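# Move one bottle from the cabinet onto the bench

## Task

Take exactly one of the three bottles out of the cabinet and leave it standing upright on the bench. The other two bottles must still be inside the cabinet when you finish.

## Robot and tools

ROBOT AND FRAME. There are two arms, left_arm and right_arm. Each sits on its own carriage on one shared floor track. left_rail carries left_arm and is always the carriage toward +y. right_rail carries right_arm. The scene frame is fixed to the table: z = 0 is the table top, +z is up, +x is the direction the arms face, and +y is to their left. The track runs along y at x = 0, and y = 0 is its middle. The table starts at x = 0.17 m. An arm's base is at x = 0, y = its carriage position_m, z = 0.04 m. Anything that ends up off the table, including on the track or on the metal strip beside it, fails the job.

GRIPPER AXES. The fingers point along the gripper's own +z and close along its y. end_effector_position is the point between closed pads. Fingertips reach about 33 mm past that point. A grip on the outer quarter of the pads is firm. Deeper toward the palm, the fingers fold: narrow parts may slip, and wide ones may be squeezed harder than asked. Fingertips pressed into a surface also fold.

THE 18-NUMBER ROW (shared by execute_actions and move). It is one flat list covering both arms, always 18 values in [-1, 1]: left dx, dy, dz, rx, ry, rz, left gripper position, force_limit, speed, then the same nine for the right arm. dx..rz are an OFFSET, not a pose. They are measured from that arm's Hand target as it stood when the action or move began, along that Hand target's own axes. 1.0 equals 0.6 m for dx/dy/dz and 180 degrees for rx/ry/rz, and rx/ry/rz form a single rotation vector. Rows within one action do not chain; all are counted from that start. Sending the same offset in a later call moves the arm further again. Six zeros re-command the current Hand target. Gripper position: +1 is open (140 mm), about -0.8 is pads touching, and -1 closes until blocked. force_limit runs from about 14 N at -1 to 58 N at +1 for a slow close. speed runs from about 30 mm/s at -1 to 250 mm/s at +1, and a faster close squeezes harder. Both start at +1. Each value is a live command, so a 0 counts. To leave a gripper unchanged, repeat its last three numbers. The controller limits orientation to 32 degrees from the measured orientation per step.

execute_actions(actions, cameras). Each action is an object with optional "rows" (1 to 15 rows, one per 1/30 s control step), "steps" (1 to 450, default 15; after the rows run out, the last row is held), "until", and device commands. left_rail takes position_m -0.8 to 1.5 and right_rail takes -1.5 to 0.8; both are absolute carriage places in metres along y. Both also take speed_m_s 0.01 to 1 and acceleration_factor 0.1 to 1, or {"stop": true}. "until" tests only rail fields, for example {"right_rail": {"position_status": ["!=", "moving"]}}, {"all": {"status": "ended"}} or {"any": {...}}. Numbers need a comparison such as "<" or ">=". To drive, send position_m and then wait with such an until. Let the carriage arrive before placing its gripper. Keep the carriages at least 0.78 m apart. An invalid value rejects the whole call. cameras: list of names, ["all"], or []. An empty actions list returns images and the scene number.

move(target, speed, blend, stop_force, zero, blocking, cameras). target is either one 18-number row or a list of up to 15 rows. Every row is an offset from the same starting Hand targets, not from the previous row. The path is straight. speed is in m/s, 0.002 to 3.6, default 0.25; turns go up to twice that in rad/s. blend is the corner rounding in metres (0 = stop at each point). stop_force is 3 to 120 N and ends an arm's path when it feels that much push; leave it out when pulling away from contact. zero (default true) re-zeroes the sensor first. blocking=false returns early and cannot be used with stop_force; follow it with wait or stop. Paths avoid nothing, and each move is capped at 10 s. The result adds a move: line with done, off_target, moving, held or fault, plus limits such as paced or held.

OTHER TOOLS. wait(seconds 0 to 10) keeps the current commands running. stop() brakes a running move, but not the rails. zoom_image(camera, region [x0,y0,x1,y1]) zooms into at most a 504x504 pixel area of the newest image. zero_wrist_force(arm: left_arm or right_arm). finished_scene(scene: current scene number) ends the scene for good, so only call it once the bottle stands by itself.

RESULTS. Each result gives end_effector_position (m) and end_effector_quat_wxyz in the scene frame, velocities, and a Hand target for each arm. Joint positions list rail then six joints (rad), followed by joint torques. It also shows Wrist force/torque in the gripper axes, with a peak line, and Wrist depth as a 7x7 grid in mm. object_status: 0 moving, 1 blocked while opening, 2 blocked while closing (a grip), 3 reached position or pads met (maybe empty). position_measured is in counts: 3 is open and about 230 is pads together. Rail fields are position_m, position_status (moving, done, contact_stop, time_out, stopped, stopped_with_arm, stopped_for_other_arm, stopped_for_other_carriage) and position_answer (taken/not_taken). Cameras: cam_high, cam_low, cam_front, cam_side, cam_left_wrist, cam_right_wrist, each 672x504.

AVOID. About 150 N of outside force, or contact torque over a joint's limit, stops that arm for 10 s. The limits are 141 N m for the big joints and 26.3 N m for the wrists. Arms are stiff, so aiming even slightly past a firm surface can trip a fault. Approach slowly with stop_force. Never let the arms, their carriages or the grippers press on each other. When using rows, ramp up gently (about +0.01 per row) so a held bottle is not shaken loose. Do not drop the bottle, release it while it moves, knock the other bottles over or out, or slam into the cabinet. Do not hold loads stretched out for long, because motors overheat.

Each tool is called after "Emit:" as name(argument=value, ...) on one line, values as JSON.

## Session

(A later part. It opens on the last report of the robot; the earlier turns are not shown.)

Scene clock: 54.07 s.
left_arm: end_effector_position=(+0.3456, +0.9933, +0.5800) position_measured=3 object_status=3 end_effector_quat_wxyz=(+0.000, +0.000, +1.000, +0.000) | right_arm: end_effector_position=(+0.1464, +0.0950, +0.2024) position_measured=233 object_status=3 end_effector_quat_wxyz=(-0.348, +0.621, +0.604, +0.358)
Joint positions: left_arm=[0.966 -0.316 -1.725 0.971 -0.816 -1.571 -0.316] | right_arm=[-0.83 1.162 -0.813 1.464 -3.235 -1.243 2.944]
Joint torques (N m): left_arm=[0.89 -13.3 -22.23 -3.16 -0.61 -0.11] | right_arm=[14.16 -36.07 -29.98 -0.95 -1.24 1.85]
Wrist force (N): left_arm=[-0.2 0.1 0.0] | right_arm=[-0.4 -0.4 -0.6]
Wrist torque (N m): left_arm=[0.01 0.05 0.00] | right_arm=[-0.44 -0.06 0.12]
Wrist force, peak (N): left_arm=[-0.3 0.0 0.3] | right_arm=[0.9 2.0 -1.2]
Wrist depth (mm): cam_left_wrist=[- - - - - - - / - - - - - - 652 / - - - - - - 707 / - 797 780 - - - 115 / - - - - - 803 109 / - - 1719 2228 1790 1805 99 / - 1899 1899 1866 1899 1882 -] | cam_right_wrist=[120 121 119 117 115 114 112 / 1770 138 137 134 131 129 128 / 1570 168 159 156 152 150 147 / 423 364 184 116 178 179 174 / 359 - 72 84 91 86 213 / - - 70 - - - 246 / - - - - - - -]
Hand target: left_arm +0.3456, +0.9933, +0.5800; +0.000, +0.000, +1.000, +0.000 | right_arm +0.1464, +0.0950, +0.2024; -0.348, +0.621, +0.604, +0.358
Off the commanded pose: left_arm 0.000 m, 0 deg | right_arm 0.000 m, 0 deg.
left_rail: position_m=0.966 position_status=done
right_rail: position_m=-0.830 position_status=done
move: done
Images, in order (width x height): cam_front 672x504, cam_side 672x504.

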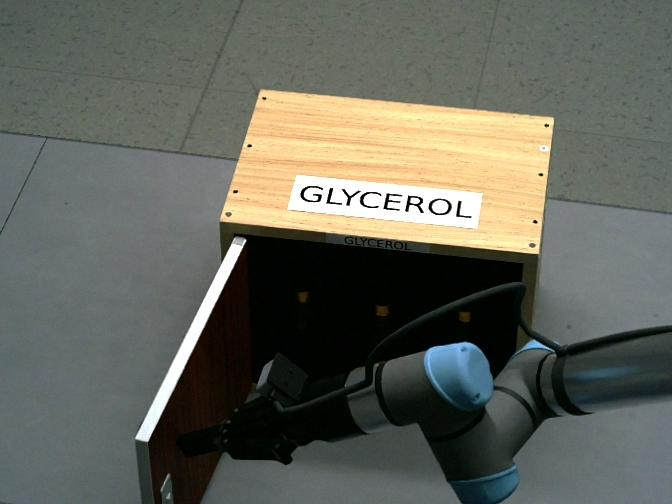

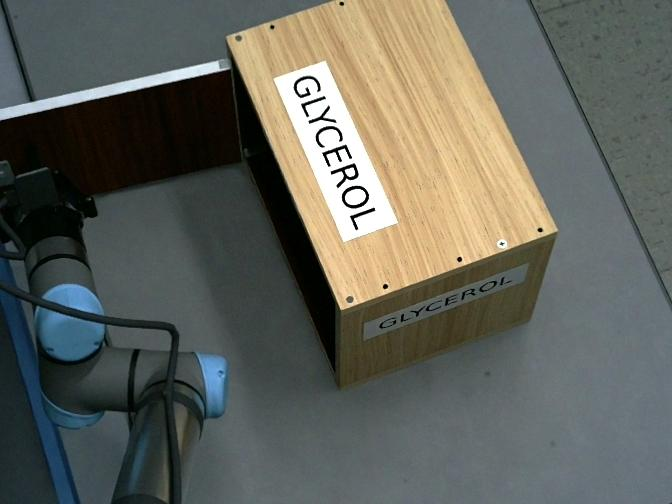

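Emit:
move(target=[[0,0,0,0,0,0,1,1,1,-0.09,0.112,-0.323,0,0,0,-1,0.5,0],[0,0,0,0,0,0,1,1,1,-0.1675,0.165,-0.447,-0.409,0,0.236,-1,0.5,0]], speed=[0.12,0.12], blend=0.01)

Emit:
move(target=[0,0,0,0,0,0,1,1,1,0,0,0,0,0,0,0.05,0,0], cameras=["cam_right_wrist","cam_side","cam_front"])

Scene clock: 63.00 s.
left_arm: end_effector_position=(+0.3456, +0.9933, +0.5800) position_measured=3 object_status=3 end_effector_quat_wxyz=(+0.000, +0.000, +1.000, +0.000) | right_arm: end_effector_position=(+0.2375, -0.1902, +0.2498) position_measured=233 object_status=3 end_effector_quat_wxyz=(-0.014, +0.866, +0.026, +0.500)
Joint positions: left_arm=[0.966 -0.316 -1.725 0.971 -0.816 -1.571 -0.316] | right_arm=[-0.83 1.406 -1.111 1.688 -2.514 -2.577 4.284]
Joint torques (N m): left_arm=[0.13 -12.58 -22.57 -3.14 -0.75 -0.01] | right_arm=[13.15 -26.62 -29.79 -0.3 -4.18 1.93]
Wrist force (N): left_arm=[0.0 0.0 0.2] | right_arm=[1.2 -1.3 2.0]
Wrist torque (N m): left_arm=[-0.01 0.01 0.00] | right_arm=[-0.35 -0.10 0.09]
Wrist force, peak (N): left_arm=[-0.5 0.0 0.1] | right_arm=[1.6 -2.5 2.7]
Wrist depth (mm): cam_left_wrist=[- - - - - 702 619 / 668 - 633 670 - - - / - - - 709 - 709 - / - 136 - - - - - / - - - - 763 - 109 / - 1719 1850 1775 - - - / 1882 1835 1866 1866 1882 2060 -] | cam_right_wrist=[436 544 541 532 352 2753 2823 / 441 584 598 598 419 670 736 / 445 481 490 533 530 573 590 / 426 451 453 113 465 487 489 / 407 - 72 84 91 86 426 / - - 70 - - - 384 / - - - - - - -]
Hand target: left_arm +0.3456, +0.9933, +0.5800; +0.000, +0.000, +1.000, +0.000 | right_arm +0.2375, -0.1902, +0.2498; -0.014, +0.866, +0.026, +0.500
Off the commanded pose: left_arm 0.000 m, 0 deg | right_arm 0.000 m, 0 deg.
left_rail: position_m=0.966 position_status=done
right_rail: position_m=-0.830 position_status=done
move: done

Scene clock: 63.83 s.
left_arm: end_effector_position=(+0.3456, +0.9933, +0.5800) position_measured=3 object_status=3 end_effector_quat_wxyz=(+0.000, +0.000, +1.000, +0.000) | right_arm: end_effector_position=(+0.2375, -0.1902, +0.2498) position_measured=123 object_status=0 end_effector_quat_wxyz=(-0.014, +0.866, +0.026, +0.500)
Joint positions: left_arm=[0.966 -0.316 -1.725 0.971 -0.816 -1.571 -0.316] | right_arm=[-0.83 1.406 -1.111 1.688 -2.513 -2.577 4.285]
Joint torques (N m): left_arm=[-0.09 -11.85 -21.69 -3.14 -0.73 -0.25] | right_arm=[12.61 -26.64 -29.47 -0.62 -4.13 1.9]
Wrist force (N): left_arm=[-0.2 0.0 0.2] | right_arm=[0.9 -1.5 2.0]
Wrist torque (N m): left_arm=[0.00 0.06 0.00] | right_arm=[-0.39 -0.01 0.09]
Wrist force, peak (N): left_arm=[-0.2 0.0 0.3] | right_arm=[1.1 -1.4 2.4]
Wrist depth (mm): cam_left_wrist=[- - - - - - - / - - - - 605 - - / - - 707 - - - - / - 136 - - 740 136 - / - - - - 809 - 109 / 1775 1747 1733 2120 1747 880 - / - 1866 2022 1866 1820 1899 -] | cam_right_wrist=[435 540 537 537 352 2859 2788 / 442 584 596 593 421 731 717 / 443 481 491 519 531 560 599 / 426 452 154 456 148 483 526 / - - 389 411 391 94 90 / - - 359 363 365 - 76 / - - 321 323 327 - -]
Hand target: left_arm +0.3456, +0.9933, +0.5800; +0.000, +0.000, +1.000, +0.000 | right_arm +0.2375, -0.1902, +0.2498; -0.014, +0.866, +0.026, +0.500
Off the commanded pose: left_arm 0.000 m, 0 deg | right_arm 0.000 m, 0 deg.
left_rail: position_m=0.966 position_status=done
right_rail: position_m=-0.830 position_status=done
move: done
camera_calibration:
cam_right_wrist: T_world_to_cam=[[0.0712302, -0.996868, 0.0343595, -0.209595], [-0.753446, -0.0763462, -0.653062, 0.328215], [0.65364, 0.0206297, -0.756524, 0.176566], [0, 0, 0, 1]] pos_world=[0.146811, -0.187523, 0.355123]
Images, in order (width x height): cam_front 672x504, cam_side 672x504, cam_right_wrist 672x504.

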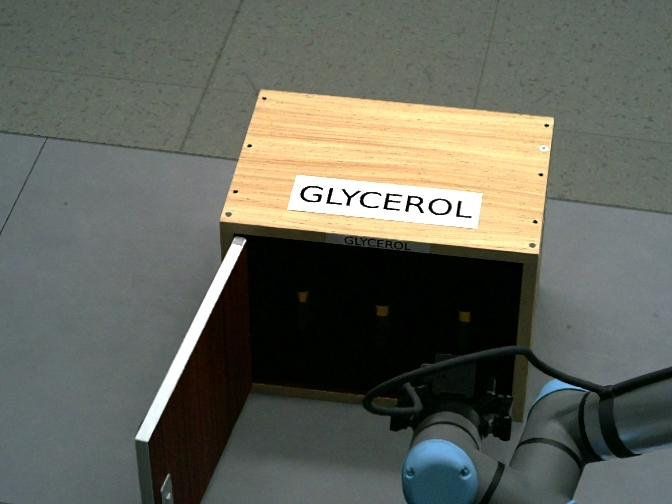

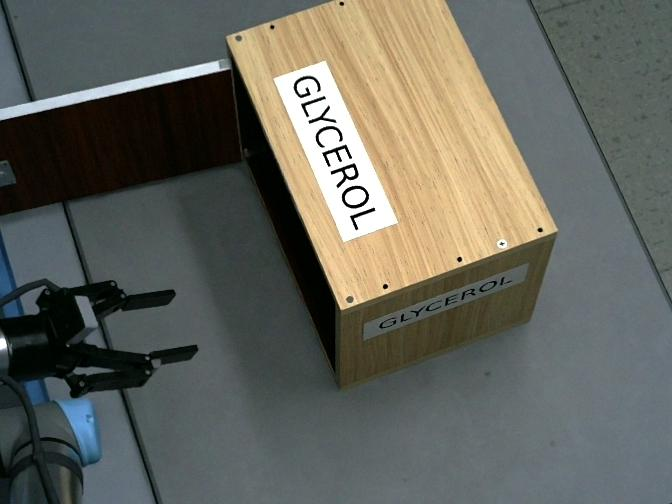

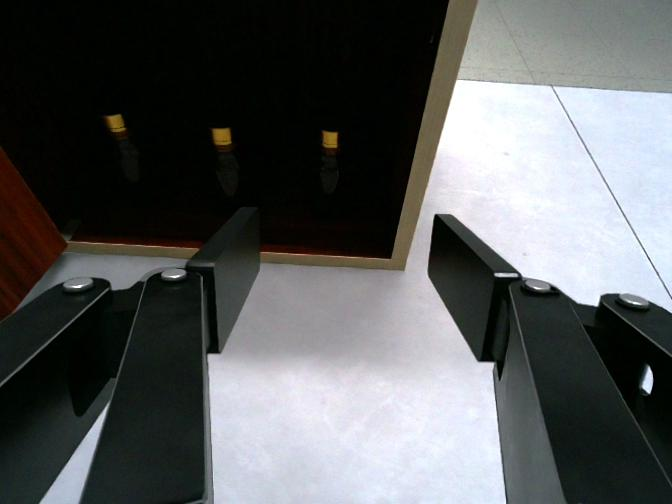

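Emit:
move(target=[0,0,0,0,0,0,1,1,1,-0.1367,-0.0155,0.2967,0,0,0,0.05,0,0], speed=0.12, cameras=["cam_right_wrist","cam_side","cam_front"])

Scene clock: 66.60 s.
left_arm: end_effector_position=(+0.3456, +0.9933, +0.5800) position_measured=3 object_status=3 end_effector_quat_wxyz=(+0.000, +0.000, +1.000, +0.000) | right_arm: end_effector_position=(+0.3499, -0.1744, +0.0898) position_measured=123 object_status=3 end_effector_quat_wxyz=(-0.014, +0.866, +0.026, +0.500)
Joint positions: left_arm=[0.966 -0.316 -1.725 0.971 -0.816 -1.571 -0.316] | right_arm=[-0.83 1.237 -0.77 1.673 -3.059 -2.499 4.019]
Joint torques (N m): left_arm=[-0.36 -12.08 -22.14 -3.08 -0.67 -0.16] | right_arm=[-11.9 -35.6 -24.43 -4.96 0.83 -1.14]
Wrist force (N): left_arm=[0.0 -0.1 0.2] | right_arm=[1.0 -1.4 1.8]
Wrist torque (N m): left_arm=[-0.01 0.00 0.00] | right_arm=[-0.39 -0.04 0.22]
Wrist force, peak (N): left_arm=[-0.4 0.2 0.2] | right_arm=[0.9 -1.5 3.2]
Wrist depth (mm): cam_left_wrist=[610 - - 619 - 624 - / - - - - - 654 - / 704 - - 689 716 - 702 / - - - - - 137 122 / - - - - - - - / - - 1835 1693 1915 - - / - 1866 1866 1850 1850 1967 -] | cam_right_wrist=[391 227 408 233 352 173 515 / 291 259 327 303 321 208 380 / 271 272 277 276 275 308 322 / 253 255 153 255 164 270 273 / - - 215 227 223 94 90 / - - 199 201 203 - 76 / - - 178 180 181 - -]
Hand target: left_arm +0.3456, +0.9933, +0.5800; +0.000, +0.000, +1.000, +0.000 | right_arm +0.3499, -0.1744, +0.0897; -0.014, +0.866, +0.026, +0.500
Off the commanded pose: left_arm 0.000 m, 0 deg | right_arm 0.000 m, 0 deg.
left_rail: position_m=0.966 position_status=done
right_rail: position_m=-0.830 position_status=done
move: done
camera_calibration:
cam_right_wrist: T_world_to_cam=[[0.0711694, -0.99687, 0.0344294, -0.196452], [-0.7535, -0.0763475, -0.653, 0.309613], [0.653584, 0.020531, -0.756575, -0.0182633], [0, 0, 0, 1]] pos_world=[0.259211, -0.171824, 0.195123]
Images, in order (width x height): cam_front 672x504, cam_side 672x504, cam_right_wrist 672x504.

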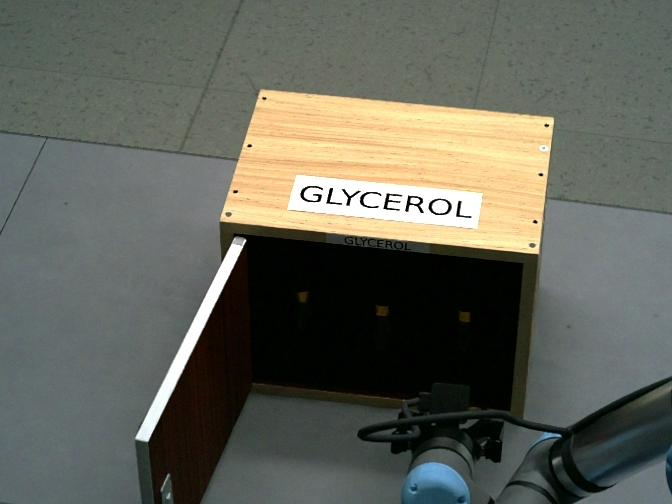

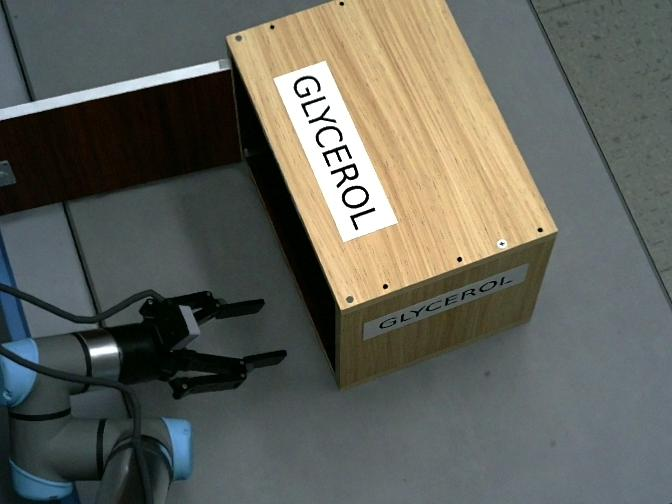

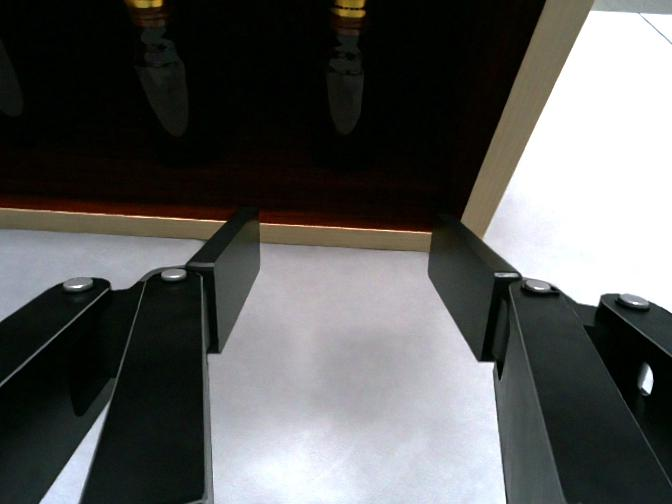

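Emit:
move(target=[0,0,0,0,0,0,1,1,1,-0.0404,0,0.0233,0,0,0,0.05,0,0], speed=0.08)

Emit:
move(target=[0,0,0,0,0,0,1,1,1,0.0667,0,0.1155,0,0,0,0.05,0,0], speed=0.05, stop_force=4, cameras=["cam_right_wrist"])

Scene clock: 67.93 s.
left_arm: end_effector_position=(+0.3456, +0.9933, +0.5800) position_measured=3 object_status=3 end_effector_quat_wxyz=(+0.000, +0.000, +1.000, +0.000) | right_arm: end_effector_position=(+0.3499, -0.1744, +0.0619) position_measured=123 object_status=3 end_effector_quat_wxyz=(-0.014, +0.866, +0.026, +0.500)
Joint positions: left_arm=[0.966 -0.316 -1.725 0.971 -0.816 -1.571 -0.316] | right_arm=[-0.83 1.237 -0.717 1.669 -3.108 -2.499 4.019]
Joint torques (N m): left_arm=[0.38 -12.03 -22.92 -3.12 -0.7 -0.13] | right_arm=[-12.89 -33.69 -23.73 -5 -0.23 -1.31]
Wrist force (N): left_arm=[-0.3 0.1 0.3] | right_arm=[0.9 -1.4 1.9]
Wrist torque (N m): left_arm=[0.03 0.07 0.00] | right_arm=[-0.39 -0.03 0.22]
Wrist force, peak (N): left_arm=[-0.2 0.1 0.4] | right_arm=[0.8 -1.3 2.8]
Wrist depth (mm): cam_left_wrist=[- - 654 637 642 - 631 / - - 648 619 - - - / - - 691 - - - 709 / - 128 - 812 - 136 121 / - 118 - - - 837 109 / - 843 797 1790 1985 1629 - / 1835 1985 1866 1882 1915 1882 -] | cam_right_wrist=[346 218 360 212 340 172 438 / 272 257 276 274 282 208 342 / 239 239 241 239 239 263 277 / 218 226 154 225 166 232 234 / - - 184 195 188 94 90 / - - 171 172 175 - 76 / - - 153 155 156 - -]
Hand target: left_arm +0.3456, +0.9933, +0.5800; +0.000, +0.000, +1.000, +0.000 | right_arm +0.3499, -0.1744, +0.0618; -0.014, +0.866, +0.026, +0.500
Off the commanded pose: left_arm 0.000 m, 0 deg | right_arm 0.000 m, 0 deg.
left_rail: position_m=0.966 position_status=done
right_rail: position_m=-0.830 position_status=done
move: done

Scene clock: 70.70 s.
left_arm: end_effector_position=(+0.3456, +0.9933, +0.5800) position_measured=3 object_status=3 end_effector_quat_wxyz=(+0.000, +0.000, +1.000, +0.000) | right_arm: end_effector_position=(+0.4298, -0.1697, +0.0618) position_measured=123 object_status=3 end_effector_quat_wxyz=(-0.014, +0.866, +0.026, +0.500)
Joint positions: left_arm=[0.966 -0.316 -1.725 0.971 -0.816 -1.571 -0.316] | right_arm=[-0.83 1.124 -0.663 1.577 -3.183 -2.431 3.875]
Joint torques (N m): left_arm=[0.69 -12.24 -21.02 -3.21 -0.61 -0.07] | right_arm=[-12.81 -36.69 -24.63 -5.16 0.96 -1.39]
Wrist force (N): left_arm=[-0.2 0.1 0.1] | right_arm=[1.4 -1.2 1.9]
Wrist torque (N m): left_arm=[0.01 0.05 0.00] | right_arm=[-0.33 -0.11 0.22]
Wrist force, peak (N): left_arm=[-0.3 -0.1 0.3] | right_arm=[1.2 -1.3 2.4]
Wrist depth (mm): cam_left_wrist=[- - - 626 - 666 - / - 622 640 687 - 638 607 / - - - 718 - - 709 / - 146 - - 689 - 689 / - - - - - - - / - 2022 888 1733 863 2323 - / 1899 1835 1899 1820 1932 1899 -] | cam_right_wrist=[150 340 344 151 315 173 114 / 158 174 283 158 270 170 112 / 219 195 234 190 233 165 122 / 199 201 153 201 166 152 227 / - - 183 184 181 95 90 / - - 170 172 174 - 76 / - - 153 154 156 - -]
Hand target: left_arm +0.3456, +0.9933, +0.5800; +0.000, +0.000, +1.000, +0.000 | right_arm +0.4298, -0.1697, +0.0618; -0.014, +0.866, +0.026, +0.500
Off the commanded pose: left_arm 0.000 m, 0 deg | right_arm 0.000 m, 0 deg.
left_rail: position_m=0.966 position_status=done
right_rail: position_m=-0.830 position_status=done
move: done
camera_calibration:
cam_right_wrist: T_world_to_cam=[[0.0712302, -0.996868, 0.0343595, -0.196497], [-0.753446, -0.0763462, -0.653062, 0.351885], [0.65364, 0.0206297, -0.756524, -0.0917764], [0, 0, 0, 1]] pos_world=[0.339111, -0.167123, 0.167123]
Images, in order (width x height): cam_right_wrist 672x504.

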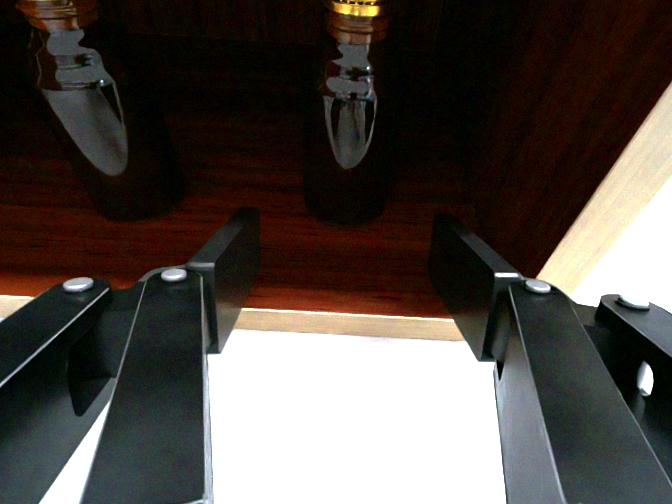

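Emit:
move(target=[0,0,0,0,0,0,1,1,1,0.0509,0,0.088,0,0,0,0.05,0,0], speed=0.04, stop_force=4, cameras=["cam_right_wrist"])

Scene clock: 73.63 s.
left_arm: end_effector_position=(+0.3456, +0.9933, +0.5800) position_measured=3 object_status=3 end_effector_quat_wxyz=(+0.000, +0.000, +1.000, +0.000) | right_arm: end_effector_position=(+0.4907, -0.1661, +0.0619) position_measured=123 object_status=3 end_effector_quat_wxyz=(-0.014, +0.866, +0.026, +0.500)
Joint positions: left_arm=[0.966 -0.316 -1.725 0.971 -0.816 -1.571 -0.316] | right_arm=[-0.83 1.045 -0.616 1.486 -3.203 -2.378 3.788]
Joint torques (N m): left_arm=[1.06 -12.64 -21.12 -3.18 -0.72 -0.18] | right_arm=[-12.67 -39.02 -25.43 -5.21 1.23 -1.49]
Wrist force (N): left_arm=[-0.2 0.2 0.1] | right_arm=[1.2 -1.2 2.4]
Wrist torque (N m): left_arm=[0.05 0.05 0.00] | right_arm=[-0.35 -0.08 0.22]
Wrist force, peak (N): left_arm=[-0.2 -0.1 0.4] | right_arm=[1.5 -1.7 2.4]
Wrist depth (mm): cam_left_wrist=[- - - - - - - / - - - - 680 - 691 / - - - 689 - 711 - / - 146 - - - 136 121 / - 806 763 - - - 109 / - 856 - 1642 1761 1882 - / 1915 1899 1932 1882 1866 1899 -] | cam_right_wrist=[302 299 297 - 276 176 115 / 283 279 283 103 272 171 114 / 128 230 233 - 238 168 108 / - 176 152 - 149 153 111 / - - 163 165 171 95 90 / - - 153 154 155 - 76 / - - 142 144 145 - -]
Hand target: left_arm +0.3456, +0.9933, +0.5800; +0.000, +0.000, +1.000, +0.000 | right_arm +0.4907, -0.1661, +0.0619; -0.014, +0.866, +0.026, +0.500
Off the commanded pose: left_arm 0.000 m, 0 deg | right_arm 0.000 m, 0 deg.
left_rail: position_m=0.966 position_status=done
right_rail: position_m=-0.830 position_status=done
move: done
camera_calibration:
cam_right_wrist: T_world_to_cam=[[0.0712302, -0.996868, 0.0343595, -0.19715], [-0.753446, -0.0763462, -0.653062, 0.398117], [0.65364, 0.0206297, -0.756524, -0.131584], [0, 0, 0, 1]] pos_world=[0.400011, -0.163423, 0.167223]
Images, in order (width x height): cam_right_wrist 672x504.

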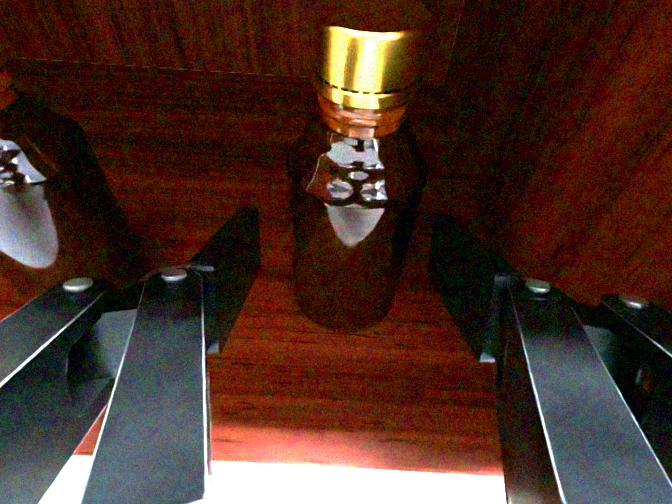

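Emit:
execute_actions(actions=[{"rows":[[0,0,0,0,0,0,1,1,1,0,0,0,0,0,0,-1,0,-1]],"steps":100}], cameras=["cam_right_wrist"])

Scene clock: 77.33 s.
left_arm: end_effector_position=(+0.3456, +0.9933, +0.5800) position_measured=3 object_status=3 end_effector_quat_wxyz=(+0.000, +0.000, +1.000, +0.000) | right_arm: end_effector_position=(+0.4907, -0.1661, +0.0619) position_measured=163 object_status=2 end_effector_quat_wxyz=(-0.014, +0.866, +0.026, +0.500)
Joint positions: left_arm=[0.966 -0.316 -1.725 0.971 -0.816 -1.571 -0.316] | right_arm=[-0.83 1.045 -0.616 1.486 -3.203 -2.378 3.788]
Joint torques (N m): left_arm=[0.26 -12.21 -22.37 -2.98 -0.76 -0.18] | right_arm=[-1.07 -38.61 -12.54 -0.08 1.1 -1.33]
Wrist force (N): left_arm=[-0.1 0.0 0.2] | right_arm=[4.1 -1.4 -3.1]
Wrist torque (N m): left_arm=[-0.01 0.02 0.00] | right_arm=[-0.33 -0.07 0.29]
Wrist force, peak (N): left_arm=[-0.4 0.1 0.3] | right_arm=[4.1 -1.3 -3.8]
Wrist depth (mm): cam_left_wrist=[- 644 - 626 - - - / - - - - 646 - - / - 698 698 700 682 738 709 / - 135 756 - 809 145 - / - 888 - - - - 110 / 1733 1835 1733 1835 1882 1761 - / - 1882 1882 1866 1915 1866 -] | cam_right_wrist=[302 298 295 94 276 176 115 / 284 279 283 107 270 172 114 / 128 230 232 - 235 168 108 / 140 191 137 - 147 164 111 / - 87 82 166 132 92 96 / - - 64 153 - - - / - - - 144 - - -]
Hand target: left_arm +0.3456, +0.9933, +0.5800; +0.000, +0.000, +1.000, +0.000 | right_arm +0.4907, -0.1661, +0.0619; -0.014, +0.866, +0.026, +0.500
Off the commanded pose: left_arm 0.000 m, 0 deg | right_arm 0.000 m, 0 deg.
left_rail: position_m=0.966 position_status=done
right_rail: position_m=-0.830 position_status=done
camera_calibration:
cam_right_wrist: T_world_to_cam=[[0.0712302, -0.996868, 0.0343595, -0.19715], [-0.753446, -0.0763462, -0.653062, 0.398117], [0.65364, 0.0206297, -0.756524, -0.131584], [0, 0, 0, 1]] pos_world=[0.400011, -0.163423, 0.167223]
Images, in order (width x height): cam_right_wrist 672x504.

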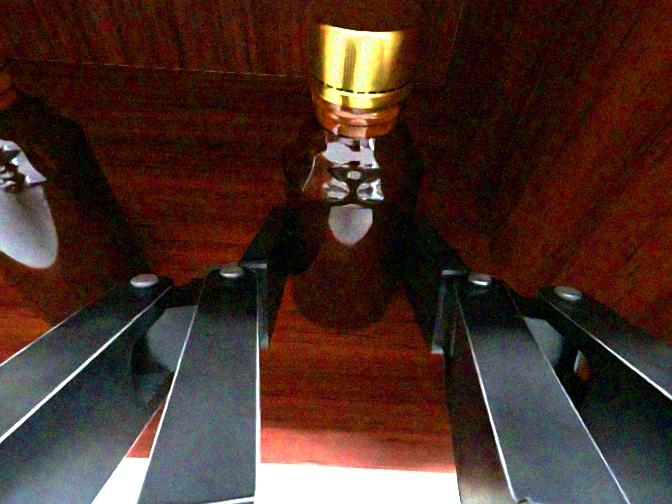

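Emit:
move(target=[[0,0,0,0,0,0,1,1,1,0.0433,0,-0.025,0,0,0,-1,0,-1],[0,0,0,0,0,0,1,1,1,-0.0775,0.0042,-0.2343,0,0,0,-1,0,-1],[0,0,0,0,0,0,1,1,1,-0.072,0.404,-0.2295,0,0,0,-1,0,-1]], speed=[0.04,0.08,0.12], blend=[0.003,0.005,0], cameras=["cam_side","cam_front","cam_right_wrist"])

Scene clock: 82.80 s.
left_arm: end_effector_position=(+0.3456, +0.9933, +0.5800) position_measured=3 object_status=3 end_effector_quat_wxyz=(+0.000, +0.000, +1.000, +0.000) | right_arm: end_effector_position=(+0.3644, -0.4163, +0.0936) position_measured=163 object_status=2 end_effector_quat_wxyz=(-0.014, +0.866, +0.026, +0.500)
Joint positions: left_arm=[0.966 -0.316 -1.725 0.971 -0.816 -1.571 -0.316] | right_arm=[-0.83 1.004 -1.001 2.346 -3.709 -2.349 3.745]
Joint torques (N m): left_arm=[0.14 -11.49 -22.4 -3.08 -0.87 -0.18] | right_arm=[-12.36 -37.94 -1.93 -5.94 0.93 -1.23]
Wrist force (N): left_arm=[0.0 0.1 0.2] | right_arm=[-1.3 -1.3 3.6]
Wrist torque (N m): left_arm=[0.02 0.01 0.00] | right_arm=[-0.34 -0.08 0.20]
Wrist force, peak (N): left_arm=[-0.2 0.1 0.4] | right_arm=[4.3 -1.4 -3.4]
Wrist depth (mm): cam_left_wrist=[- - - - - 579 627 / - - - - - - - / 672 - - - - - - / - 135 - 783 - - - / - - - - - - 109 / - 1654 2060 1915 1932 1950 - / 1899 1866 1850 1882 1899 1835 -] | cam_right_wrist=[218 303 505 94 475 516 530 / 220 309 363 - 375 397 406 / 233 294 311 - 323 325 344 / 251 262 124 140 157 275 277 / - 87 82 220 131 92 245 / - - 194 205 - - - / - - 183 184 - - -]
Hand target: left_arm +0.3456, +0.9933, +0.5800; +0.000, +0.000, +1.000, +0.000 | right_arm +0.3645, -0.4163, +0.0936; -0.014, +0.866, +0.026, +0.500
Off the commanded pose: left_arm 0.000 m, 0 deg | right_arm 0.000 m, 0 deg.
left_rail: position_m=0.966 position_status=done
right_rail: position_m=-0.830 position_status=done
move: done
camera_calibration:
cam_right_wrist: T_world_to_cam=[[0.0711649, -0.99687, 0.0344348, -0.438665], [-0.753451, -0.0763461, -0.653057, 0.304633], [0.653641, 0.0205298, -0.756526, -0.0199925], [0, 0, 0, 1]] pos_world=[0.273811, -0.413624, 0.198923]
Images, in order (width x height): cam_front 672x504, cam_side 672x504, cam_right_wrist 672x504.

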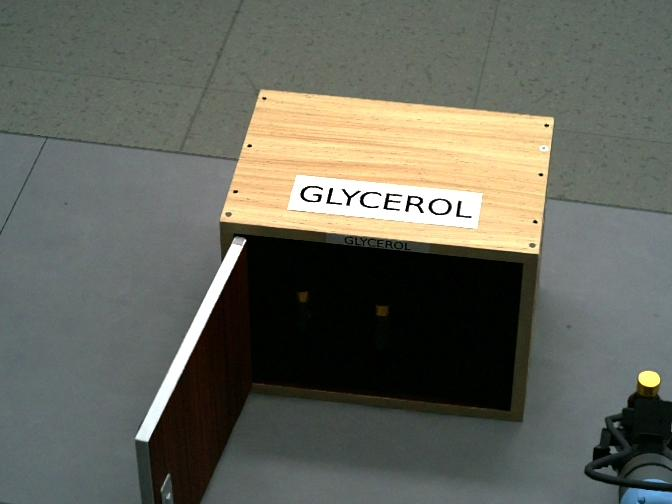

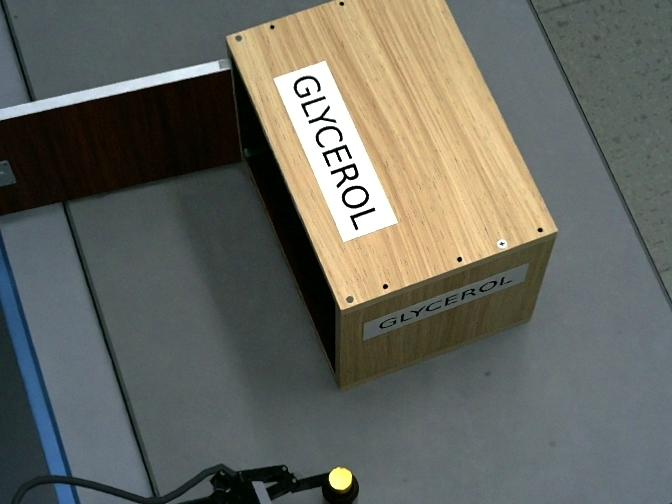

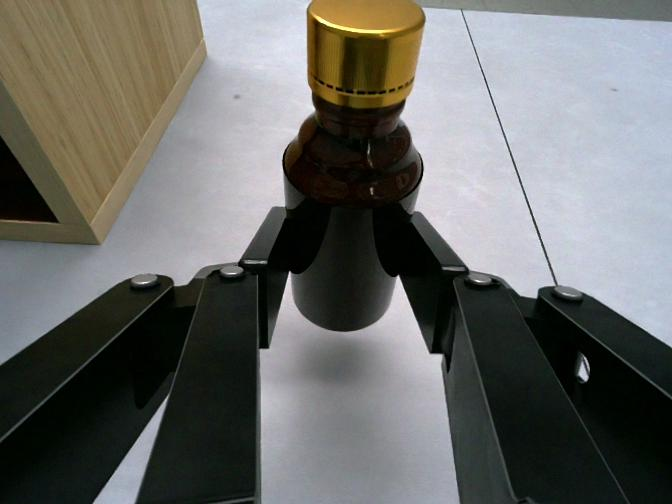

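Emit:
move(target=[0,0,0,0,0,0,1,1,1,-0.0577,0,0.0333,0,0,0,-1,0,-1], speed=0.06)

Emit:
move(target=[0,0,0,0,0,0,1,1,1,-0.0231,0,0.0133,0,0,0,-1,0,-1], speed=0.015, stop_force=3, cameras=["cam_right_wrist"])

Scene clock: 84.27 s.
left_arm: end_effector_position=(+0.3456, +0.9933, +0.5800) position_measured=3 object_status=3 end_effector_quat_wxyz=(+0.000, +0.000, +1.000, +0.000) | right_arm: end_effector_position=(+0.3644, -0.4164, +0.0537) position_measured=163 object_status=2 end_effector_quat_wxyz=(-0.014, +0.866, +0.026, +0.500)
Joint positions: left_arm=[0.966 -0.316 -1.725 0.971 -0.816 -1.571 -0.316] | right_arm=[-0.83 1.003 -0.872 2.332 -3.823 -2.349 3.745]
Joint torques (N m): left_arm=[0.19 -11.4 -22.01 -3.14 -1.02 -0.32] | right_arm=[-13.74 -20.32 -13.39 -5.85 0.41 -1.46]
Wrist force (N): left_arm=[-0.3 0.1 0.3] | right_arm=[-1.4 -1.5 3.3]
Wrist torque (N m): left_arm=[0.01 0.06 0.00] | right_arm=[-0.40 -0.06 0.19]
Wrist force, peak (N): left_arm=[-0.2 0.3 0.3] | right_arm=[-2.1 -1.5 3.8]
Wrist depth (mm): cam_left_wrist=[- - - - - - - / 682 654 - - - - 676 / 702 687 - - - 714 - / - 146 785 - - - - / - - - - 797 - 109 / - 1485 1820 1706 1642 1719 - / 1866 1850 1850 1866 1882 1932 -] | cam_right_wrist=[217 303 385 94 383 411 420 / 221 287 304 106 304 319 326 / 228 246 249 - 260 261 265 / 207 210 136 133 157 220 223 / - 87 82 182 131 92 193 / - - 156 165 - - - / - - 147 148 - - -]
Hand target: left_arm +0.3456, +0.9933, +0.5800; +0.000, +0.000, +1.000, +0.000 | right_arm +0.3645, -0.4164, +0.0536; -0.014, +0.866, +0.026, +0.500
Off the commanded pose: left_arm 0.000 m, 0 deg | right_arm 0.000 m, 0 deg.
left_rail: position_m=0.966 position_status=done
right_rail: position_m=-0.830 position_status=done
move: done

Scene clock: 86.23 s.
left_arm: end_effector_position=(+0.3456, +0.9933, +0.5800) position_measured=3 object_status=3 end_effector_quat_wxyz=(+0.000, +0.000, +1.000, +0.000) | right_arm: end_effector_position=(+0.3644, -0.4164, +0.0433) position_measured=163 object_status=2 end_effector_quat_wxyz=(-0.014, +0.866, +0.026, +0.500)
Joint positions: left_arm=[0.966 -0.316 -1.725 0.971 -0.816 -1.571 -0.316] | right_arm=[-0.83 1.003 -0.839 2.326 -3.851 -2.349 3.745]
Joint torques (N m): left_arm=[-0.44 -11.82 -22.21 -3.12 -0.73 -0.25] | right_arm=[-11.78 -46.25 1.33 -1.77 0.44 -0.28]
Wrist force (N): left_arm=[-0.1 0.0 0.3] | right_arm=[-1.0 -1.5 3.8]
Wrist torque (N m): left_arm=[0.01 0.02 0.00] | right_arm=[-0.38 -0.14 0.19]
Wrist force, peak (N): left_arm=[-0.3 0.2 0.3] | right_arm=[11.8 -1.4 -4.6]
Wrist depth (mm): cam_left_wrist=[- - 638 610 595 - - / - - - - - - - / - - - 691 670 - - / - 136 - - - - - / - - - - - - - / - 1733 - 860 - 1654 100 / 1882 1882 1866 1835 1866 1866 -] | cam_right_wrist=[217 302 349 94 360 387 393 / 221 271 285 106 283 299 305 / 220 229 234 - 234 245 247 / 194 196 135 141 147 207 209 / - 87 82 166 132 92 181 / - - 63 154 155 - - / - - - 138 - - -]
Hand target: left_arm +0.3456, +0.9933, +0.5800; +0.000, +0.000, +1.000, +0.000 | right_arm +0.3644, -0.4164, +0.0433; -0.014, +0.866, +0.026, +0.500 (not the last commanded pose)
Off the commanded pose: left_arm 0.000 m, 0 deg | right_arm 0.006 m, 0 deg.
left_rail: position_m=0.966 position_status=done
right_rail: position_m=-0.830 position_status=done
move: contact (right_arm)
camera_calibration:
cam_right_wrist: T_world_to_cam=[[0.071169, -0.99687, 0.0344244, -0.437131], [-0.753543, -0.0763453, -0.65295, 0.271778], [0.653535, 0.0205296, -0.756618, -0.0579982], [0, 0, 0, 1]] pos_world=[0.273811, -0.413824, 0.148623]
Images, in order (width x height): cam_right_wrist 672x504.

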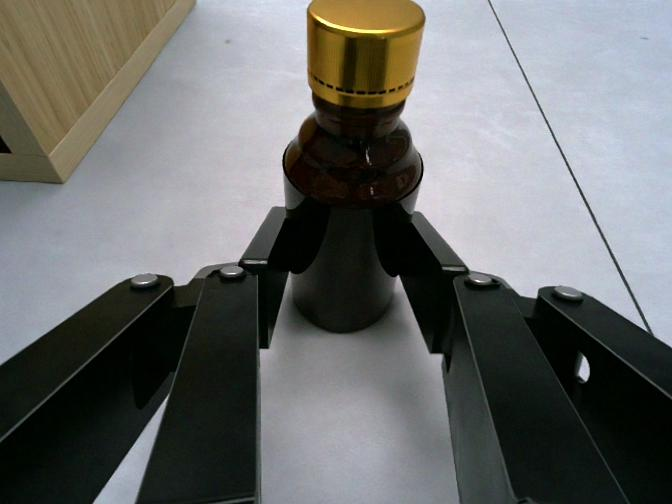

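Emit:
move(target=[[0,0,0,0,0,0,1,1,1,-0.0014,0,0.0008,0,0,0,-1,0,-1],[0,0,0,0,0,0,1,1,1,-0.0014,0,0.0008,0,0,0,0.1,0,-1],[0,0,0,0,0,0,1,1,1,-0.0014,0,-0.2,0,0,0,0.1,0,-1],[0,0,0,0,0,0,1,1,1,0.383,0.1,-0.372,0,0,0,0.1,0,-1]], speed=[0.02,0.02,0.08,0.15], blend=[0,0,0.005,0])

Emit:
execute_actions(actions=[])

Scene clock: 92.40 s.
left_arm: end_effector_position=(+0.3456, +0.9933, +0.5800) position_measured=3 object_status=3 end_effector_quat_wxyz=(+0.000, +0.000, +1.000, +0.000) | right_arm: end_effector_position=(+0.2897, -0.4805, +0.3539) position_measured=117 object_status=3 end_effector_quat_wxyz=(-0.014, +0.866, +0.026, +0.500)
Joint positions: left_arm=[0.966 -0.316 -1.725 0.971 -0.816 -1.571 -0.316] | right_arm=[-0.83 1.099 -1.867 2.302 -2.725 -2.415 3.846]
Joint torques (N m): left_arm=[0.23 -11.48 -22.13 -3.21 -0.82 -0.23] | right_arm=[-13.42 -20.47 -31.74 -0.96 1.23 1.84]
Wrist force (N): left_arm=[-0.2 0.2 0.1] | right_arm=[1.9 -1.7 2.5]
Wrist torque (N m): left_arm=[0.05 0.05 0.00] | right_arm=[-0.43 -0.22 0.14]
Wrist force, peak (N): left_arm=[-0.3 0.1 0.4] | right_arm=[24.8 -1.2 -16.6]
Wrist depth (mm): cam_left_wrist=[- - - 650 605 660 - / - 646 - - - - - / - 735 - - 721 - - / - 147 740 - - 136 122 / - - - - - - - / 1790 1866 1719 1475 1642 1820 - / 1850 1899 1882 1866 1882 - -] | cam_right_wrist=[370 431 2823 2934 3141 3014 3186 / 313 437 2276 2230 2323 2398 2398 / 348 472 695 724 731 772 761 / 560 419 166 630 153 623 634 / - - 499 528 506 104 94 / - - 455 469 471 - 78 / - - 416 418 421 - -]
Hand target: left_arm +0.3456, +0.9933, +0.5800; +0.000, +0.000, +1.000, +0.000 | right_arm +0.2897, -0.4805, +0.3540; -0.014, +0.866, +0.026, +0.500
Off the commanded pose: left_arm 0.000 m, 0 deg | right_arm 0.000 m, 0 deg.
left_rail: position_m=0.966 position_status=done
right_rail: position_m=-0.830 position_status=done
move: done

Scene clock: 92.40 s.
left_arm: end_effector_position=(+0.3456, +0.9933, +0.5800) position_measured=3 object_status=3 end_effector_quat_wxyz=(+0.000, +0.000, +1.000, +0.000) | right_arm: end_effector_position=(+0.2897, -0.4805, +0.3539) position_measured=117 object_status=3 end_effector_quat_wxyz=(-0.014, +0.866, +0.026, +0.500)
Joint positions: left_arm=[0.966 -0.316 -1.725 0.971 -0.816 -1.571 -0.316] | right_arm=[-0.83 1.099 -1.867 2.302 -2.725 -2.415 3.846]
Joint velocities: within noise
Joint torques (N m): left_arm=[0.23 -11.48 -22.13 -3.21 -0.82 -0.23] | right_arm=[-13.42 -20.47 -31.74 -0.96 1.23 1.84]
Wrist force (N): left_arm=[-0.2 0.2 0.1] | right_arm=[1.9 -1.7 2.5]
Wrist torque (N m): left_arm=[0.05 0.05 0.00] | right_arm=[-0.43 -0.22 0.14]
Wrist force, peak (N): left_arm=[-0.2 0.2 0.1] | right_arm=[1.9 -1.7 2.5]
Wrist depth (mm): cam_left_wrist=[- - - 650 605 660 - / - 646 - - - - - / - 735 - - 721 - - / - 147 740 - - 136 122 / - - - - - - - / 1790 1866 1719 1475 1642 1820 - / 1850 1899 1882 1866 1882 - -] | cam_right_wrist=[370 431 2823 2934 3141 3014 3186 / 313 437 2276 2230 2323 2398 2398 / 348 472 695 724 731 772 761 / 560 419 166 630 153 623 634 / - - 499 528 506 104 94 / - - 455 469 471 - 78 / - - 416 418 421 - -]
Hand target: left_arm +0.3456, +0.9933, +0.5800; +0.000, +0.000, +1.000, +0.000 | right_arm +0.2897, -0.4805, +0.3540; -0.014, +0.866, +0.026, +0.500
Tool commands: left_gripper/position=+1.0 left_gripper/force_limit=+1.0 left_gripper/speed=+1.0 right_gripper/position=+0.1 right_gripper/force_limit=+0.0 right_gripper/speed=-1.0
Off the commanded pose: left_arm 0.000 m, 0 deg | right_arm 0.000 m, 0 deg.
left_rail: position_m=0.966 position_status=done
right_rail: position_m=-0.830 position_status=done
camera_calibration:
cam_left_wrist: T_world_to_cam=[[-0.0124193, 0.999923, 0.000515179, -0.981585], [0.936448, 0.0114503, 0.35062, -0.535355], [0.350587, 0.00483689, -0.936518, 0.559766], [0, 0, 0, 1]] pos_world=[0.292895, 0.984932, 0.712442]
cam_right_wrist: T_world_to_cam=[[0.0711694, -0.99687, 0.0344294, -0.506402], [-0.7535, -0.0763475, -0.653, 0.413339], [0.653584, 0.020531, -0.756575, 0.227179], [0, 0, 0, 1]] pos_world=[0.199011, -0.477924, 0.459223]

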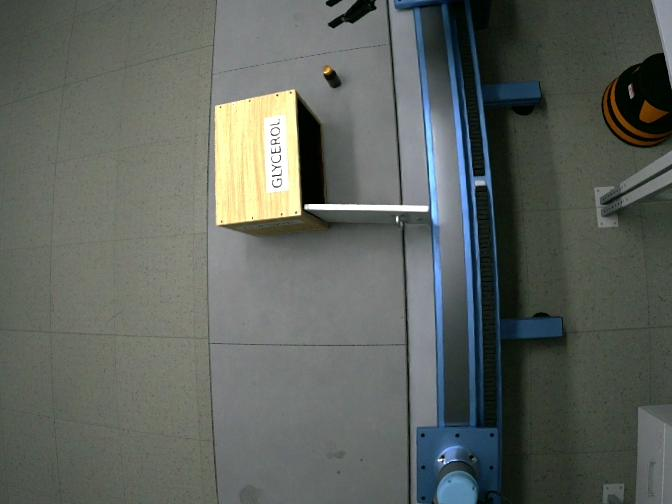

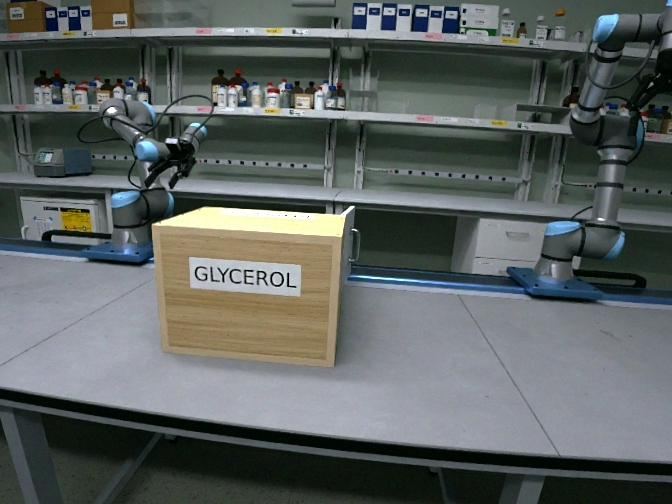

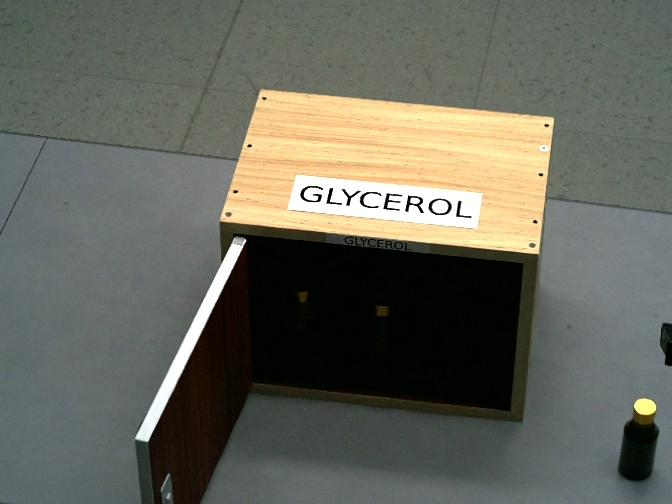

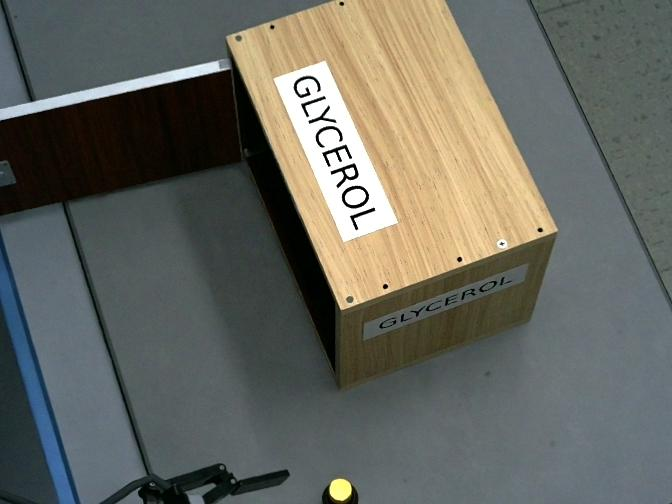

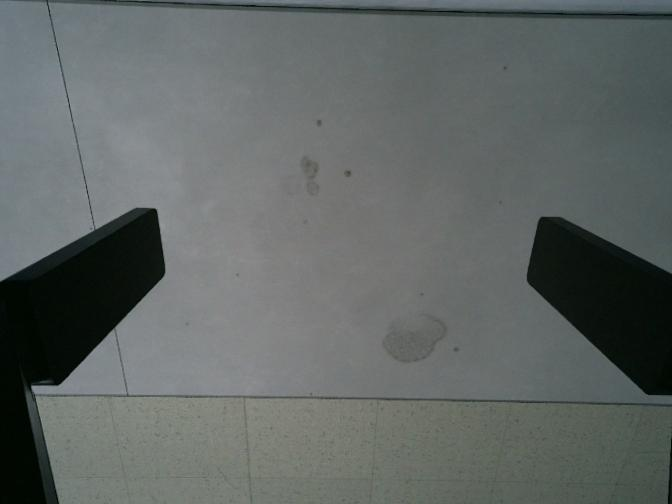

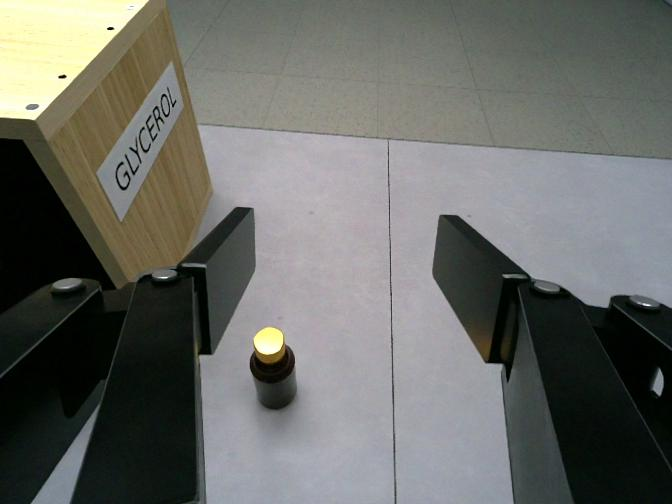

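Emit:
move(target=[-0.076,-0.6,0.383,0.1307,-0.3154,0.2263,-1,0,0,0,0,0,0,0,0,0.1,0,-1], speed=0.25)

Emit:
execute_actions(actions=[{"left_rail":{"position_m":0.82},"steps":120,"until":{"left_rail":{"position_status":["!=","moving"]}}}], cameras=["cam_high","cam_low"])

Scene clock: 96.40 s.
left_arm: end_effector_position=(+0.3912, +0.6333, +0.3502) position_measured=233 object_status=3 end_effector_quat_wxyz=(+0.462, +0.331, +0.800, -0.191) | right_arm: end_effector_position=(+0.2897, -0.4805, +0.3540) position_measured=117 object_status=3 end_effector_quat_wxyz=(-0.014, +0.866, +0.026, +0.500)
Joint positions: left_arm=[0.966 -1.189 -2.082 2.479 -2.978 -1.224 -0.211] | right_arm=[-0.83 1.099 -1.867 2.302 -2.725 -2.415 3.846]
Joint torques (N m): left_arm=[11.72 3.61 -13.14 -5.96 -1.79 2.26] | right_arm=[-12.06 -20.62 -31.63 -0.76 1.13 1.88]
Wrist force (N): left_arm=[-1.3 -0.7 0.5] | right_arm=[2.0 -2.0 2.5]
Wrist torque (N m): left_arm=[-0.12 0.26 -0.19] | right_arm=[-0.49 -0.24 0.14]
Wrist force, peak (N): left_arm=[-0.6 -1.4 1.0] | right_arm=[2.0 -2.2 2.9]
Wrist depth (mm): cam_left_wrist=[- 530 517 499 511 - - / - 581 678 - - 2041 2162 / - 561 698 2951 2991 3075 2729 / 519 572 637 108 103 - - / - - - - - - 3412 / - - - - - - - / - - - - - - -] | cam_right_wrist=[369 428 2823 2859 3055 3186 3141 / 311 436 2299 2253 2299 2398 2323 / 347 441 712 724 748 738 - / 565 418 164 613 152 603 618 / - - 501 520 533 103 94 / - - 453 468 - - 78 / - - 415 419 - - -]
Hand target: left_arm +0.3912, +0.6333, +0.3502; +0.462, +0.331, +0.800, -0.191 | right_arm +0.2897, -0.4805, +0.3540; -0.014, +0.866, +0.026, +0.500
Off the commanded pose: left_arm 0.000 m, 0 deg | right_arm 0.000 m, 0 deg.
left_rail: position_m=0.966 position_status=done
right_rail: position_m=-0.830 position_status=done
move: done

Scene clock: 97.37 s.
left_arm: end_effector_position=(+0.3912, +0.4872, +0.3502) position_measured=233 object_status=3 end_effector_quat_wxyz=(+0.462, +0.331, +0.800, -0.191) | right_arm: end_effector_position=(+0.2897, -0.4805, +0.3540) position_measured=117 object_status=3 end_effector_quat_wxyz=(-0.014, +0.866, +0.026, +0.500)
Joint positions: left_arm=[0.82 -1.189 -2.082 2.48 -2.979 -1.224 -0.21] | right_arm=[-0.83 1.099 -1.867 2.302 -2.725 -2.415 3.846]
Joint torques (N m): left_arm=[7.57 -9.07 -15.04 -5.47 -0.47 2.28] | right_arm=[-11.78 -20.66 -31.51 -0.73 1.05 1.83]
Wrist force (N): left_arm=[-1.3 -0.8 0.5] | right_arm=[1.7 -1.8 2.2]
Wrist torque (N m): left_arm=[-0.14 0.24 -0.19] | right_arm=[-0.46 -0.18 0.14]
Wrist force, peak (N): left_arm=[-2.4 -2.5 1.8] | right_arm=[1.8 -1.9 2.8]
Wrist depth (mm): cam_left_wrist=[393 460 499 521 - - 1617 / 384 450 524 582 1967 2003 1985 / 396 427 503 603 2951 3075 2991 / - 463 501 108 103 - 3522 / - - - - - - - / - - - - - - - / - - - - - - -] | cam_right_wrist=[369 431 2973 2896 3014 2973 3186 / 310 433 2253 2276 2451 2372 2398 / 348 449 703 703 697 743 734 / 563 419 140 613 152 112 656 / - - 122 527 134 103 89 / - - 431 465 471 - 78 / - - 418 418 - - -]
Hand target: left_arm +0.3912, +0.4872, +0.3502; +0.462, +0.331, +0.800, -0.191 | right_arm +0.2897, -0.4805, +0.3540; -0.014, +0.866, +0.026, +0.500
Tool commands: left_gripper/position=-1.0 left_gripper/force_limit=+0.0 left_gripper/speed=+0.0 right_gripper/position=+0.1 right_gripper/force_limit=+0.0 right_gripper/speed=-1.0
Off the commanded pose: left_arm 0.000 m, 0 deg | right_arm 0.000 m, 0 deg.
left_rail: position_m=0.820 position_status=done
right_rail: position_m=-0.830 position_status=done
Images, in order (width x height): cam_high 672x504, cam_low 672x504.

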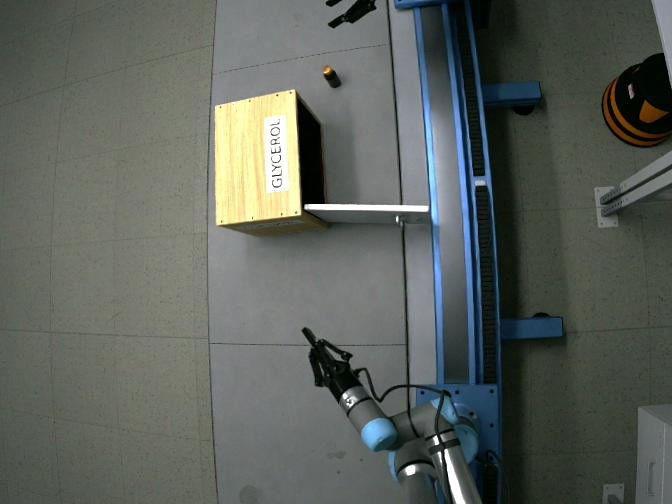

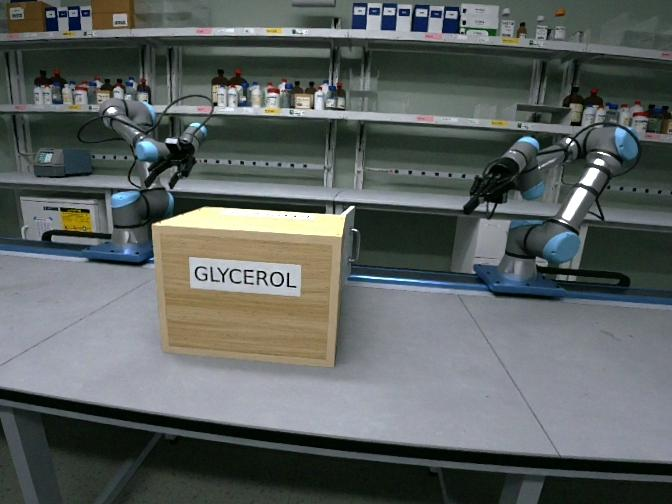

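Emit:
move(target=[0.067,-0.5633,0.1638,0,0,0,-1,0,0,0,0,0,0,0,0,0.1,0,-1], speed=0.15, cameras=["cam_high","cam_front"])

Scene clock: 100.67 s.
left_arm: end_effector_position=(+0.1982, +0.2024, +0.2663) position_measured=233 object_status=3 end_effector_quat_wxyz=(+0.462, +0.331, +0.800, -0.191) | right_arm: end_effector_position=(+0.2897, -0.4805, +0.3540) position_measured=117 object_status=3 end_effector_quat_wxyz=(-0.014, +0.866, +0.026, +0.500)
Joint positions: left_arm=[0.82 -1.87 -1.475 2.222 -2.998 -0.699 -0.758] | right_arm=[-0.83 1.099 -1.867 2.302 -2.725 -2.415 3.846]
Joint torques (N m): left_arm=[-10.88 -18.44 -38.48 -5.38 3.35 -2.45] | right_arm=[-11.34 -21.06 -31.45 -0.69 1 1.91]
Wrist force (N): left_arm=[-1.3 -1.0 0.7] | right_arm=[1.6 -1.8 2.2]
Wrist torque (N m): left_arm=[-0.20 0.25 0.04] | right_arm=[-0.46 -0.14 0.14]
Wrist force, peak (N): left_arm=[-1.0 -2.1 0.8] | right_arm=[2.0 -1.9 2.8]
Wrist depth (mm): cam_left_wrist=[136 156 197 234 375 414 432 / 133 144 190 255 371 480 540 / - 147 186 252 364 463 2799 / - 143 194 120 353 431 2836 / - - - - - - - / - - - - - - - / - - - - - - -] | cam_right_wrist=[370 430 2934 2859 2934 3014 3186 / 311 437 2299 2276 2424 2323 2424 / 347 445 682 - 726 717 746 / 563 418 141 613 152 595 635 / - - 510 528 520 103 94 / - - 451 469 471 - 77 / - - 417 421 425 - -]
Hand target: left_arm +0.1981, +0.2023, +0.2663; +0.462, +0.331, +0.800, -0.191 | right_arm +0.2897, -0.4805, +0.3540; -0.014, +0.866, +0.026, +0.500
Off the commanded pose: left_arm 0.000 m, 0 deg | right_arm 0.000 m, 0 deg.
left_rail: position_m=0.820 position_status=done
right_rail: position_m=-0.830 position_status=done
move: done
Images, in order (width x height): cam_high 672x504, cam_front 672x504.

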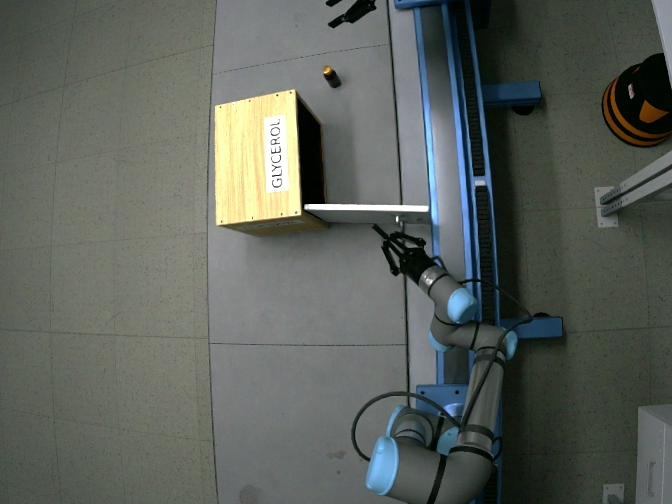

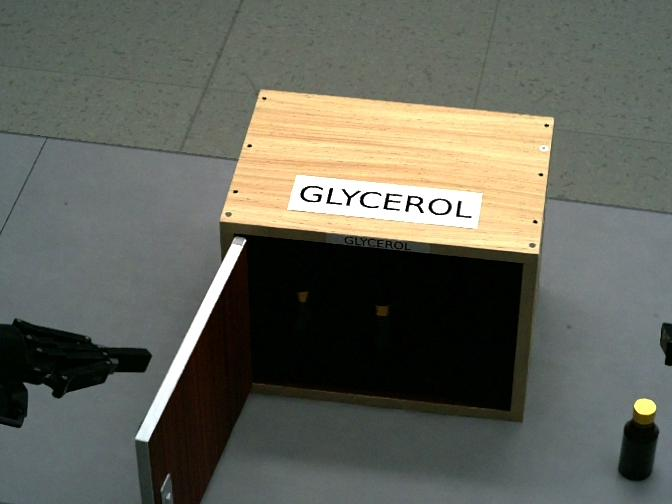

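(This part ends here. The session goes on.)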